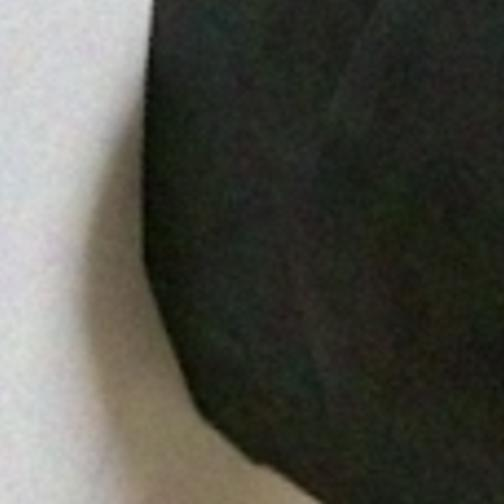

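Emit:
move:
  target:
    - [-0.00009,-0.00028,-0.00078,0,0,0,-0.60,0,0.51,0.655,-0.61,0,0.51,0.655,0.754,0,-0.85,-0.7,-0.571,0.678,0.15,0.12,0.76,-0.85,0,0,0,0,0,0,0.754,0,0.576,0.696,0.754,0,0.576,0.696,0.754,0,0.576,0.696,0.714,0.678,0.226,0.168,0.4,-0.6]
  speed: 0.008

Emit:
move:
  target:
    - [-0.00009,-0.00028,-0.00078,0,0,0,-0.60,0,0.51,0.655,-0.61,0,0.51,0.655,0.754,0,-0.85,-0.7,-0.571,0.678,0.15,0.12,0.76,-0.85,0,0,0,0,0,0,0.754,0,0.576,0.696,0.754,0,0.576,0.696,0.754,0,0.576,0.696,0.714,0.678,0.226,0.168,0.4,-0.6]
  speed: 0.008

Scene clock: 1287.50 s.
left_arm: end_effector_position=(+0.3909, +0.1151, +0.2065) hand_goal=(-0.600, +0.000, +0.510, +0.656, -0.610, +0.000, +0.510, +0.656, +0.754, +0.000, -0.850, -0.700, -0.570, +0.678, +0.150, +0.120) hand_measured=(-0.524, +0.006, +0.552, +0.674, -0.564, -0.022, +0.542, +0.670, +0.748, +0.002, -0.848, -0.698, -0.552, +0.676, +0.240, +0.148) hand_current_ma=(+373, +22, +185, +81, +224, -84, +138, +61, -23, +5, +8, +12, +79, -11, +484, +169) hand_state=(blocked, goal, blocked, goal, blocked, blocked, blocked, goal, goal, goal, goal, goal, goal, goal, blocked, blocked) hand_current_limit=0.76 hand_speed=-0.85 end_effector_quat_wxyz=(+0.276, -0.356, -0.484, +0.750) | right_arm: end_effector_position=(+0.7298, -0.7145, +0.2218) hand_goal=(+0.754, +0.000, +0.576, +0.696, +0.754, +0.000, +0.576, +0.696, +0.754, +0.000, +0.576, +0.696, +0.714, +0.678, +0.226, +0.168) hand_measured=(+0.754, +0.000, +0.576, +0.696, +0.754, +0.000, +0.576, +0.696, +0.754, +0.000, +0.576, +0.696, +0.714, +0.678, +0.224, +0.168) hand_current_ma=(-1, +0, +1, +0, -1, +0, +1, +0, -1, +0, +1, +0, +0, -1, -4, +0) hand_state=(goal, goal, goal, goal, goal, goal, goal, goal, goal, goal, goal, goal, goal, goal, goal, goal) hand_current_limit=0.40 hand_speed=-0.60 end_effector_quat_wxyz=(+0.058, +0.951, +0.302, +0.002)
Joint positions: left_arm=[3.274 -2.1 -1.598 -2.897 1.127 -5.864] | right_arm=[-0.437 -0.905 1.071 -1.817 -1.654 0.521]
Joint torques (N m): left_arm=[-10.19 31.14 1.8 0.89 -2.79 1.9] | right_arm=[-0.82 -60.63 -29.14 -4.31 -0.78 -1.39]
Wrist force (N, zeroed by zero_wrist_force on left_arm): left_arm=[0.2 -5.2 0.8] | right_arm=[0.0 0.2 -0.4]
Wrist torque (N m, zeroed by zero_wrist_force on left_arm): left_arm=[-0.24 -0.02 -0.10] | right_arm=[0.06 0.00 0.00]
Wrist force, peak (N, zeroed by zero_wrist_force on left_arm): left_arm=[0.2 -5.2 0.8] | right_arm=[0.2 0.0 -0.7]
Hand target: left_arm +0.3909, +0.1150, +0.2065; +0.276, -0.356, -0.484, +0.750 | right_arm +0.7298, -0.7145, +0.2218; +0.058, +0.951, +0.302, +0.002
Off the commanded pose: left_arm 0.000 m, 0 deg | right_arm 0.000 m, 0 deg.
move: done

Scene clock: 1288.20 s.
left_arm: end_effector_position=(+0.3909, +0.1149, +0.2061) hand_goal=(-0.600, +0.000, +0.510, +0.656, -0.610, +0.000, +0.510, +0.656, +0.754, +0.000, -0.850, -0.700, -0.570, +0.678, +0.150, +0.120) hand_measured=(-0.524, +0.006, +0.552, +0.674, -0.564, -0.022, +0.542, +0.670, +0.748, +0.002, -0.848, -0.698, -0.552, +0.676, +0.240, +0.148) hand_current_ma=(+373, +23, +185, +81, +224, -83, +138, +61, -23, +5, +8, +12, +80, -11, +484, +169) hand_state=(blocked, goal, blocked, goal, blocked, blocked, blocked, goal, goal, goal, goal, goal, goal, goal, blocked, blocked) hand_current_limit=0.76 hand_speed=-0.85 end_effector_quat_wxyz=(+0.276, -0.356, -0.484, +0.750) | right_arm: end_effector_position=(+0.7298, -0.7145, +0.2218) hand_goal=(+0.754, +0.000, +0.576, +0.696, +0.754, +0.000, +0.576, +0.696, +0.754, +0.000, +0.576, +0.696, +0.714, +0.678, +0.226, +0.168) hand_measured=(+0.754, +0.000, +0.576, +0.696, +0.754, +0.000, +0.576, +0.696, +0.754, +0.000, +0.576, +0.696, +0.714, +0.678, +0.224, +0.168) hand_current_ma=(-1, +0, +1, +0, -1, +0, +1, +0, -1, +0, +1, +0, +0, -1, -4, +0) hand_state=(goal, goal, goal, goal, goal, goal, goal, goal, goal, goal, goal, goal, goal, goal, goal, goal) hand_current_limit=0.40 hand_speed=-0.60 end_effector_quat_wxyz=(+0.058, +0.951, +0.302, +0.002)
Joint positions: left_arm=[3.274 -2.1 -1.599 -2.896 1.127 -5.864] | right_arm=[-0.437 -0.905 1.071 -1.817 -1.654 0.521]
Joint torques (N m): left_arm=[-9.09 31.46 1.29 1.06 -2.75 1.98] | right_arm=[-0.7 -60.51 -29.41 -4.11 -0.75 -1.41]
Wrist force (N, zeroed by zero_wrist_force on left_arm): left_arm=[0.0 -5.9 1.3] | right_arm=[0.0 0.1 -0.5]
Wrist torque (N m, zeroed by zero_wrist_force on left_arm): left_arm=[-0.29 -0.02 -0.12] | right_arm=[0.05 0.01 0.01]
Wrist force, peak (N, zeroed by zero_wrist_force on left_arm): left_arm=[-0.1 -5.9 1.4] | right_arm=[0.1 0.1 -0.7]
Hand target: left_arm +0.3909, +0.1149, +0.2060; +0.276, -0.356, -0.484, +0.750 | right_arm +0.7298, -0.7145, +0.2218; +0.058, +0.951, +0.302, +0.002
Off the commanded pose: left_arm 0.000 m, 0 deg | right_arm 0.000 m, 0 deg.
move: done

Emit:
wait:
  seconds: 0.1
  cameras: ["cam_low"]

Emit:
zoom_image:
  camera: "cam_low"
  region: [490, 205, 540, 255]

Scene clock: 1292.57 s.
left_arm: end_effector_position=(+0.3909, +0.1149, +0.2060) hand_goal=(-0.600, +0.000, +0.510, +0.656, -0.610, +0.000, +0.510, +0.656, +0.754, +0.000, -0.850, -0.700, -0.570, +0.678, +0.150, +0.120) hand_measured=(-0.524, +0.006, +0.552, +0.674, -0.564, -0.022, +0.542, +0.670, +0.748, +0.002, -0.848, -0.698, -0.552, +0.676, +0.240, +0.148) hand_current_ma=(+373, +23, +185, +81, +224, -83, +138, +61, -23, +5, +8, +12, +80, -11, +484, +169) hand_state=(blocked, goal, blocked, goal, blocked, blocked, blocked, goal, goal, goal, goal, goal, goal, goal, blocked, blocked) hand_current_limit=0.76 hand_speed=-0.85 end_effector_quat_wxyz=(+0.276, -0.356, -0.484, +0.750) | right_arm: end_effector_position=(+0.7298, -0.7145, +0.2218) hand_goal=(+0.754, +0.000, +0.576, +0.696, +0.754, +0.000, +0.576, +0.696, +0.754, +0.000, +0.576, +0.696, +0.714, +0.678, +0.226, +0.168) hand_measured=(+0.754, +0.000, +0.576, +0.696, +0.754, +0.000, +0.576, +0.696, +0.754, +0.000, +0.576, +0.696, +0.714, +0.678, +0.224, +0.168) hand_current_ma=(-1, +0, +1, +0, -1, +0, +1, +0, -1, +0, +1, +0, +0, -1, -4, +0) hand_state=(goal, goal, goal, goal, goal, goal, goal, goal, goal, goal, goal, goal, goal, goal, goal, goal) hand_current_limit=0.40 hand_speed=-0.60 end_effector_quat_wxyz=(+0.058, +0.951, +0.302, +0.002)
Joint positions: left_arm=[3.274 -2.1 -1.599 -2.896 1.127 -5.864] | right_arm=[-0.437 -0.905 1.071 -1.817 -1.654 0.521]
Joint torques (N m): left_arm=[-9.54 31.23 1.12 0.99 -2.74 1.94] | right_arm=[-1.02 -60.3 -29.55 -4.13 -0.81 -1.42]
Wrist force (N, zeroed by zero_wrist_force on left_arm): left_arm=[0.1 -5.8 1.4] | right_arm=[0.3 0.0 -0.4]
Wrist torque (N m, zeroed by zero_wrist_force on left_arm): left_arm=[-0.29 -0.02 -0.12] | right_arm=[0.03 -0.02 0.03]
Wrist force, peak (N, zeroed by zero_wrist_force on left_arm): left_arm=[0.0 -6.3 1.4] | right_arm=[-0.1 0.0 -0.7]
Hand target: left_arm +0.3909, +0.1149, +0.2060; +0.276, -0.356, -0.484, +0.750 | right_arm +0.7298, -0.7145, +0.2218; +0.058, +0.951, +0.302, +0.002
Off the commanded pose: left_arm 0.000 m, 0 deg | right_arm 0.000 m, 0 deg.
wait: 0.10 s; at rest from the start
Images, in order (width x height): cam_low 672x504.

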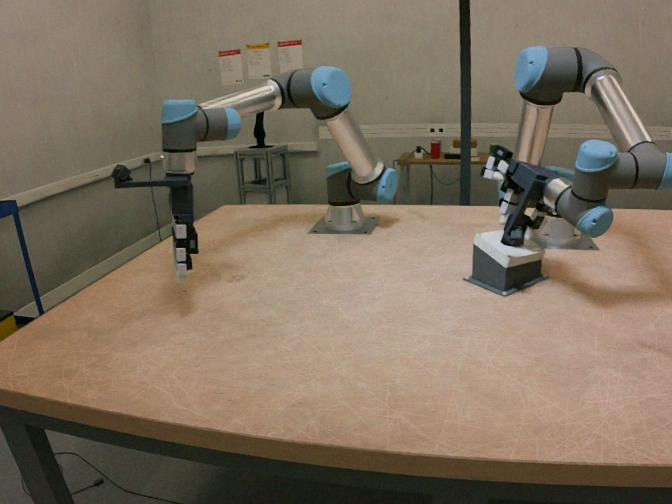

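Scaled by 10.080 from the camera's 672x504 image, which has a finer 960x720 frame.

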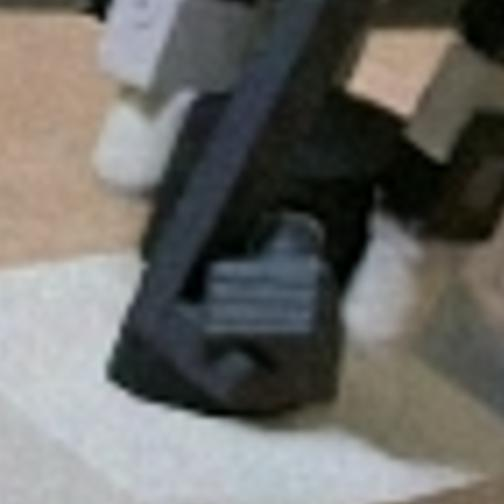

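Emit:
move:
  target:
    - [0.0003,0.0010,0.0028,0,0,0,-0.60,0,0.51,0.655,-0.61,0,0.51,0.655,0.754,0,-0.85,-0.7,-0.571,0.678,0.15,0.12,0.76,-0.85,0,0,0,0,0,0,0.754,0,0.576,0.696,0.754,0,0.576,0.696,0.754,0,0.576,0.696,0.714,0.678,0.226,0.168,0.4,-0.6]
    - [0.0093,-0.0062,0.0076,0.0127,0.0149,0.0082,-0.60,0,0.51,0.655,-0.61,0,0.51,0.655,0.754,0,-0.85,-0.7,-0.571,0.678,0.15,0.12,0.76,-0.85,0,0,0,0,0,0,0.754,0,0.576,0.696,0.754,0,0.576,0.696,0.754,0,0.576,0.696,0.714,0.678,0.226,0.168,0.4,-0.6]
  speed: 0.03
  cameras: ["cam_left_wrist","cam_low"]

Emit:
zoom_image:
  camera: "cam_left_wrist"
  region: [45, 115, 125, 195]

Emit:
zoom_image:
  camera: "cam_left_wrist"
  region: [45, 195, 125, 275]

Emit:
zoom_image:
  camera: "cam_low"
  region: [490, 205, 540, 255]

Scene clock: 1336.20 s.
left_arm: end_effector_position=(+0.3964, +0.1112, +0.2106) hand_goal=(-0.600, +0.000, +0.510, +0.656, -0.610, +0.000, +0.510, +0.656, +0.754, +0.000, -0.850, -0.700, -0.570, +0.678, +0.150, +0.120) hand_measured=(-0.524, +0.006, +0.552, +0.674, -0.564, -0.022, +0.542, +0.670, +0.748, +0.002, -0.848, -0.698, -0.552, +0.676, +0.240, +0.148) hand_current_ma=(+373, +23, +185, +81, +224, -82, +138, +61, -23, +5, +8, +12, +80, -11, +484, +169) hand_state=(blocked, goal, blocked, goal, blocked, blocked, blocked, goal, goal, goal, goal, goal, goal, goal, blocked, blocked) hand_current_limit=0.76 hand_speed=-0.85 end_effector_quat_wxyz=(+0.285, -0.327, -0.497, +0.752) | right_arm: end_effector_position=(+0.7298, -0.7145, +0.2218) hand_goal=(+0.754, +0.000, +0.576, +0.696, +0.754, +0.000, +0.576, +0.696, +0.754, +0.000, +0.576, +0.696, +0.714, +0.678, +0.226, +0.168) hand_measured=(+0.754, +0.000, +0.576, +0.696, +0.754, +0.000, +0.576, +0.696, +0.754, +0.000, +0.576, +0.696, +0.714, +0.678, +0.224, +0.168) hand_current_ma=(-1, +0, +1, +0, -1, +0, +1, +0, -1, +0, +1, +0, +0, -1, -4, +0) hand_state=(goal, goal, goal, goal, goal, goal, goal, goal, goal, goal, goal, goal, goal, goal, goal, goal) hand_current_limit=0.40 hand_speed=-0.60 end_effector_quat_wxyz=(+0.058, +0.951, +0.302, +0.002)
Joint positions: left_arm=[3.275 -2.111 -1.582 -2.927 1.089 -5.902] | right_arm=[-0.437 -0.905 1.071 -1.817 -1.654 0.521]
Joint torques (N m): left_arm=[-9.01 34.32 32.64 -4.59 -2.28 -1.45] | right_arm=[-0.87 -60.72 -28.85 -4.14 -0.76 -1.3]
Wrist force (N, zeroed by zero_wrist_force on left_arm): left_arm=[0.0 0.1 -0.1] | right_arm=[0.0 0.2 -0.5]
Wrist torque (N m, zeroed by zero_wrist_force on left_arm): left_arm=[0.02 0.01 0.13] | right_arm=[0.06 0.00 0.01]
Wrist force, peak (N, zeroed by zero_wrist_force on left_arm): left_arm=[0.0 -6.2 1.4] | right_arm=[0.4 0.1 -0.7]
Hand target: left_arm +0.3964, +0.1112, +0.2106; +0.285, -0.327, -0.497, +0.752 | right_arm +0.7298, -0.7145, +0.2218; +0.058, +0.951, +0.302, +0.002
Off the commanded pose: left_arm 0.000 m, 0 deg | right_arm 0.000 m, 0 deg.
move: done
Images, in order (width x height): cam_low 672x504, cam_left_wrist 616x616.

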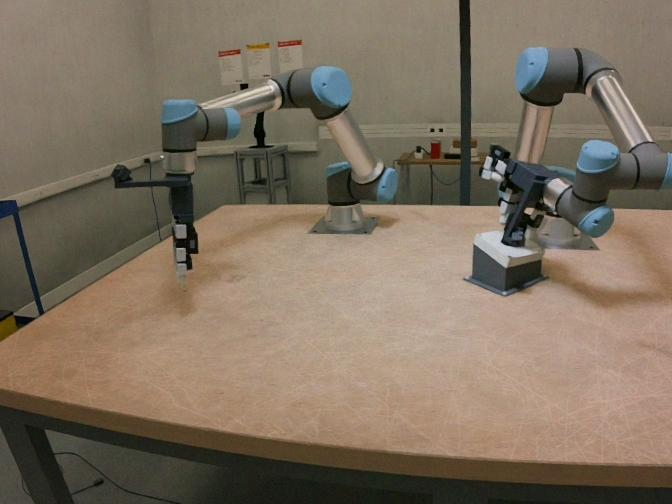

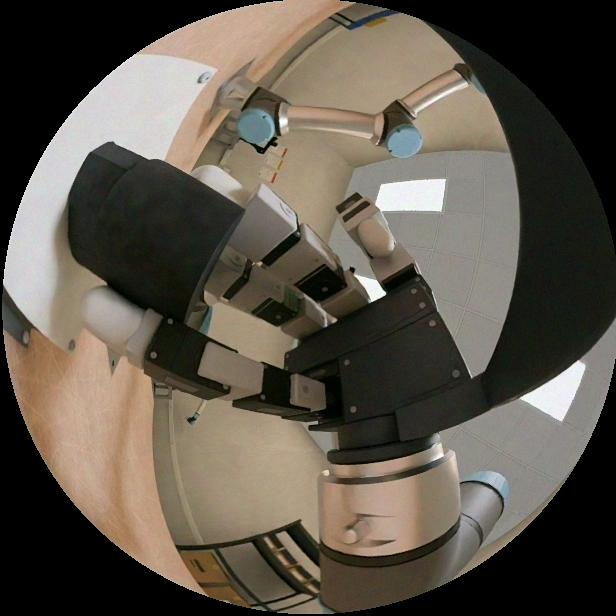

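Scaled by 6.300 from the camera's 616x616 image, which has a finer 880x880 frame.

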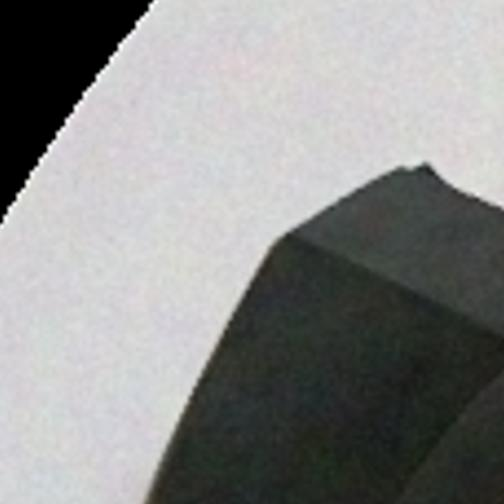

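Scaled by 6.300 from the camera's 616x616 image, which has a finer 880x880 frame.

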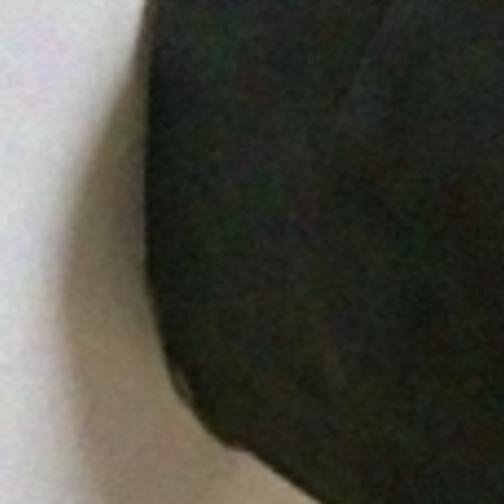

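Scaled by 10.080 from the camera's 672x504 image, which has a finer 960x720 frame.

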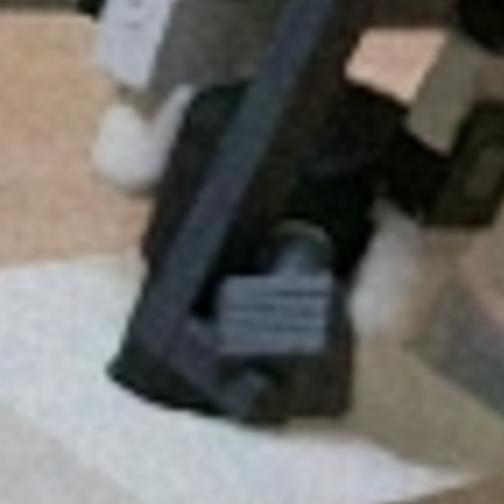

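Emit:
move:
  target:
    - [-0.0025,0.0009,0.0,-0.0009,-0.0028,-0.0078,-0.60,0,0.51,0.655,-0.61,0,0.51,0.655,0.754,0,-0.85,-0.7,-0.571,0.678,0.15,0.12,0.76,-0.85,0,0,0,0,0,0,0.754,0,0.576,0.696,0.754,0,0.576,0.696,0.754,0,0.576,0.696,0.714,0.678,0.226,0.168,0.4,-0.6]
  speed: 0.03

Emit:
move:
  target:
    - [-0.0009,-0.0028,-0.0078,0,0,0,-0.60,0,0.51,0.655,-0.61,0,0.51,0.655,0.754,0,-0.85,-0.7,-0.571,0.678,0.15,0.12,0.76,-0.85,0,0,0,0,0,0,0.754,0,0.576,0.696,0.754,0,0.576,0.696,0.754,0,0.576,0.696,0.714,0.678,0.226,0.168,0.4,-0.6]
  speed: 0.008
  stop_force: 3
  cameras: ["cam_left_wrist"]

Emit:
zoom_image:
  camera: "cam_left_wrist"
  region: [45, 115, 125, 195]

Emit:
zoom_image:
  camera: "cam_left_wrist"
  region: [45, 195, 125, 275]

Scene clock: 1342.37 s.
left_arm: end_effector_position=(+0.3950, +0.1117, +0.2106) hand_goal=(-0.600, +0.000, +0.510, +0.656, -0.610, +0.000, +0.510, +0.656, +0.754, +0.000, -0.850, -0.700, -0.570, +0.678, +0.150, +0.120) hand_measured=(-0.524, +0.006, +0.552, +0.674, -0.564, -0.022, +0.542, +0.670, +0.748, +0.002, -0.848, -0.698, -0.552, +0.676, +0.240, +0.148) hand_current_ma=(+373, +23, +185, +81, +224, -82, +138, +61, -23, +5, +8, +12, +80, -11, +484, +169) hand_state=(blocked, goal, blocked, goal, blocked, blocked, blocked, goal, goal, goal, goal, goal, goal, goal, blocked, blocked) hand_current_limit=0.76 hand_speed=-0.85 end_effector_quat_wxyz=(+0.291, -0.336, -0.493, +0.748) | right_arm: end_effector_position=(+0.7298, -0.7145, +0.2218) hand_goal=(+0.754, +0.000, +0.576, +0.696, +0.754, +0.000, +0.576, +0.696, +0.754, +0.000, +0.576, +0.696, +0.714, +0.678, +0.226, +0.168) hand_measured=(+0.754, +0.000, +0.576, +0.696, +0.754, +0.000, +0.576, +0.696, +0.754, +0.000, +0.576, +0.696, +0.714, +0.678, +0.224, +0.168) hand_current_ma=(-1, +0, +1, +0, -1, +0, +1, +0, -1, +0, +1, +0, +0, -1, -4, +0) hand_state=(goal, goal, goal, goal, goal, goal, goal, goal, goal, goal, goal, goal, goal, goal, goal, goal) hand_current_limit=0.40 hand_speed=-0.60 end_effector_quat_wxyz=(+0.058, +0.951, +0.302, +0.002)
Joint positions: left_arm=[3.266 -2.112 -1.576 -2.923 1.104 -5.904] | right_arm=[-0.437 -0.905 1.071 -1.817 -1.654 0.521]
Joint torques (N m): left_arm=[-9.41 33.79 33.47 -0.17 3.17 -1.43] | right_arm=[-0.69 -60.84 -29.32 -3.99 -0.91 -1.44]
Wrist force (N, zeroed by zero_wrist_force on left_arm): left_arm=[0.2 -0.1 -0.1] | right_arm=[-0.1 0.0 -0.5]
Wrist torque (N m, zeroed by zero_wrist_force on left_arm): left_arm=[-0.01 -0.02 0.15] | right_arm=[0.04 0.02 -0.01]
Wrist force, peak (N, zeroed by zero_wrist_force on left_arm): left_arm=[-0.1 -0.1 -0.4] | right_arm=[0.0 0.1 -0.8]
Hand target: left_arm +0.3949, +0.1117, +0.2106; +0.291, -0.336, -0.493, +0.748 | right_arm +0.7298, -0.7145, +0.2218; +0.058, +0.951, +0.302, +0.002
Off the commanded pose: left_arm 0.000 m, 0 deg | right_arm 0.000 m, 0 deg.
move: done

Scene clock: 1343.97 s.
left_arm: end_effector_position=(+0.3947, +0.1108, +0.2080) hand_goal=(-0.600, +0.000, +0.510, +0.656, -0.610, +0.000, +0.510, +0.656, +0.754, +0.000, -0.850, -0.700, -0.570, +0.678, +0.150, +0.120) hand_measured=(-0.524, +0.010, +0.552, +0.676, -0.564, -0.018, +0.540, +0.670, +0.748, +0.002, -0.848, -0.698, -0.550, +0.676, +0.240, +0.148) hand_current_ma=(+373, +37, +185, +84, +224, -71, +137, +61, -23, +5, +8, +12, +84, -11, +484, +169) hand_state=(blocked, goal, blocked, goal, blocked, goal, blocked, goal, goal, goal, goal, goal, goal, goal, blocked, blocked) hand_current_limit=0.76 hand_speed=-0.85 end_effector_quat_wxyz=(+0.291, -0.336, -0.493, +0.748) | right_arm: end_effector_position=(+0.7298, -0.7145, +0.2218) hand_goal=(+0.754, +0.000, +0.576, +0.696, +0.754, +0.000, +0.576, +0.696, +0.754, +0.000, +0.576, +0.696, +0.714, +0.678, +0.226, +0.168) hand_measured=(+0.754, +0.000, +0.576, +0.696, +0.754, +0.000, +0.576, +0.696, +0.754, +0.000, +0.576, +0.696, +0.714, +0.678, +0.224, +0.168) hand_current_ma=(-1, +0, +1, +0, -1, +0, +1, +0, -1, +0, +1, +0, +0, -1, -4, +0) hand_state=(goal, goal, goal, goal, goal, goal, goal, goal, goal, goal, goal, goal, goal, goal, goal, goal) hand_current_limit=0.40 hand_speed=-0.60 end_effector_quat_wxyz=(+0.058, +0.951, +0.302, +0.002)
Joint positions: left_arm=[3.264 -2.115 -1.579 -2.918 1.103 -5.904] | right_arm=[-0.437 -0.905 1.071 -1.817 -1.654 0.521]
Joint torques (N m): left_arm=[10.73 48.92 31.54 -4.67 3.12 -0.82] | right_arm=[-1.09 -59.93 -29.37 -4.16 -0.84 -1.45]
Wrist force (N, zeroed by zero_wrist_force on left_arm): left_arm=[0.0 -0.2 0.0] | right_arm=[0.1 -0.1 -0.5]
Wrist torque (N m, zeroed by zero_wrist_force on left_arm): left_arm=[-0.02 0.02 0.04] | right_arm=[0.03 0.01 0.00]
Wrist force, peak (N, zeroed by zero_wrist_force on left_arm): left_arm=[1.0 -3.1 -0.5] | right_arm=[0.2 0.2 -0.8]
Hand target: left_arm +0.3947, +0.1108, +0.2080; +0.291, -0.336, -0.493, +0.748 (not the last commanded pose) | right_arm +0.7298, -0.7145, +0.2218; +0.058, +0.951, +0.302, +0.002
Off the commanded pose: left_arm 0.002 m, 0 deg | right_arm 0.000 m, 0 deg.
move: contact (left_arm)
Images, in order (width x height): cam_left_wrist 616x616.

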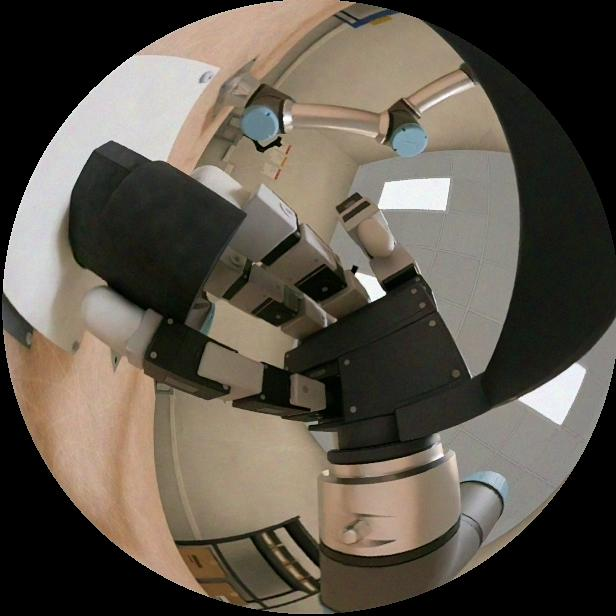

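Scaled by 6.300 from the camera's 616x616 image, which has a finer 880x880 frame.

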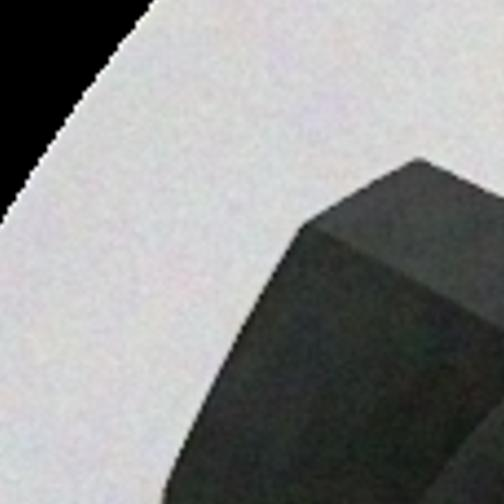

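Scaled by 6.300 from the camera's 616x616 image, which has a finer 880x880 frame.

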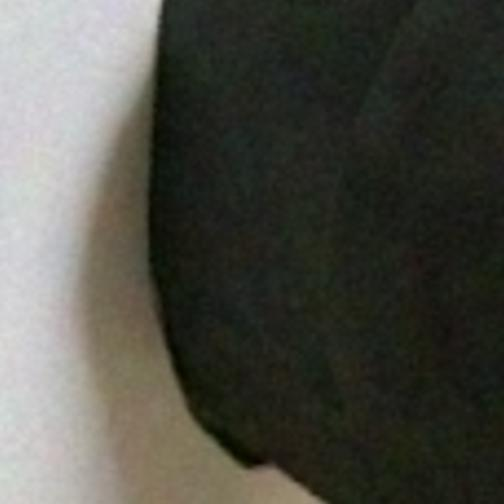

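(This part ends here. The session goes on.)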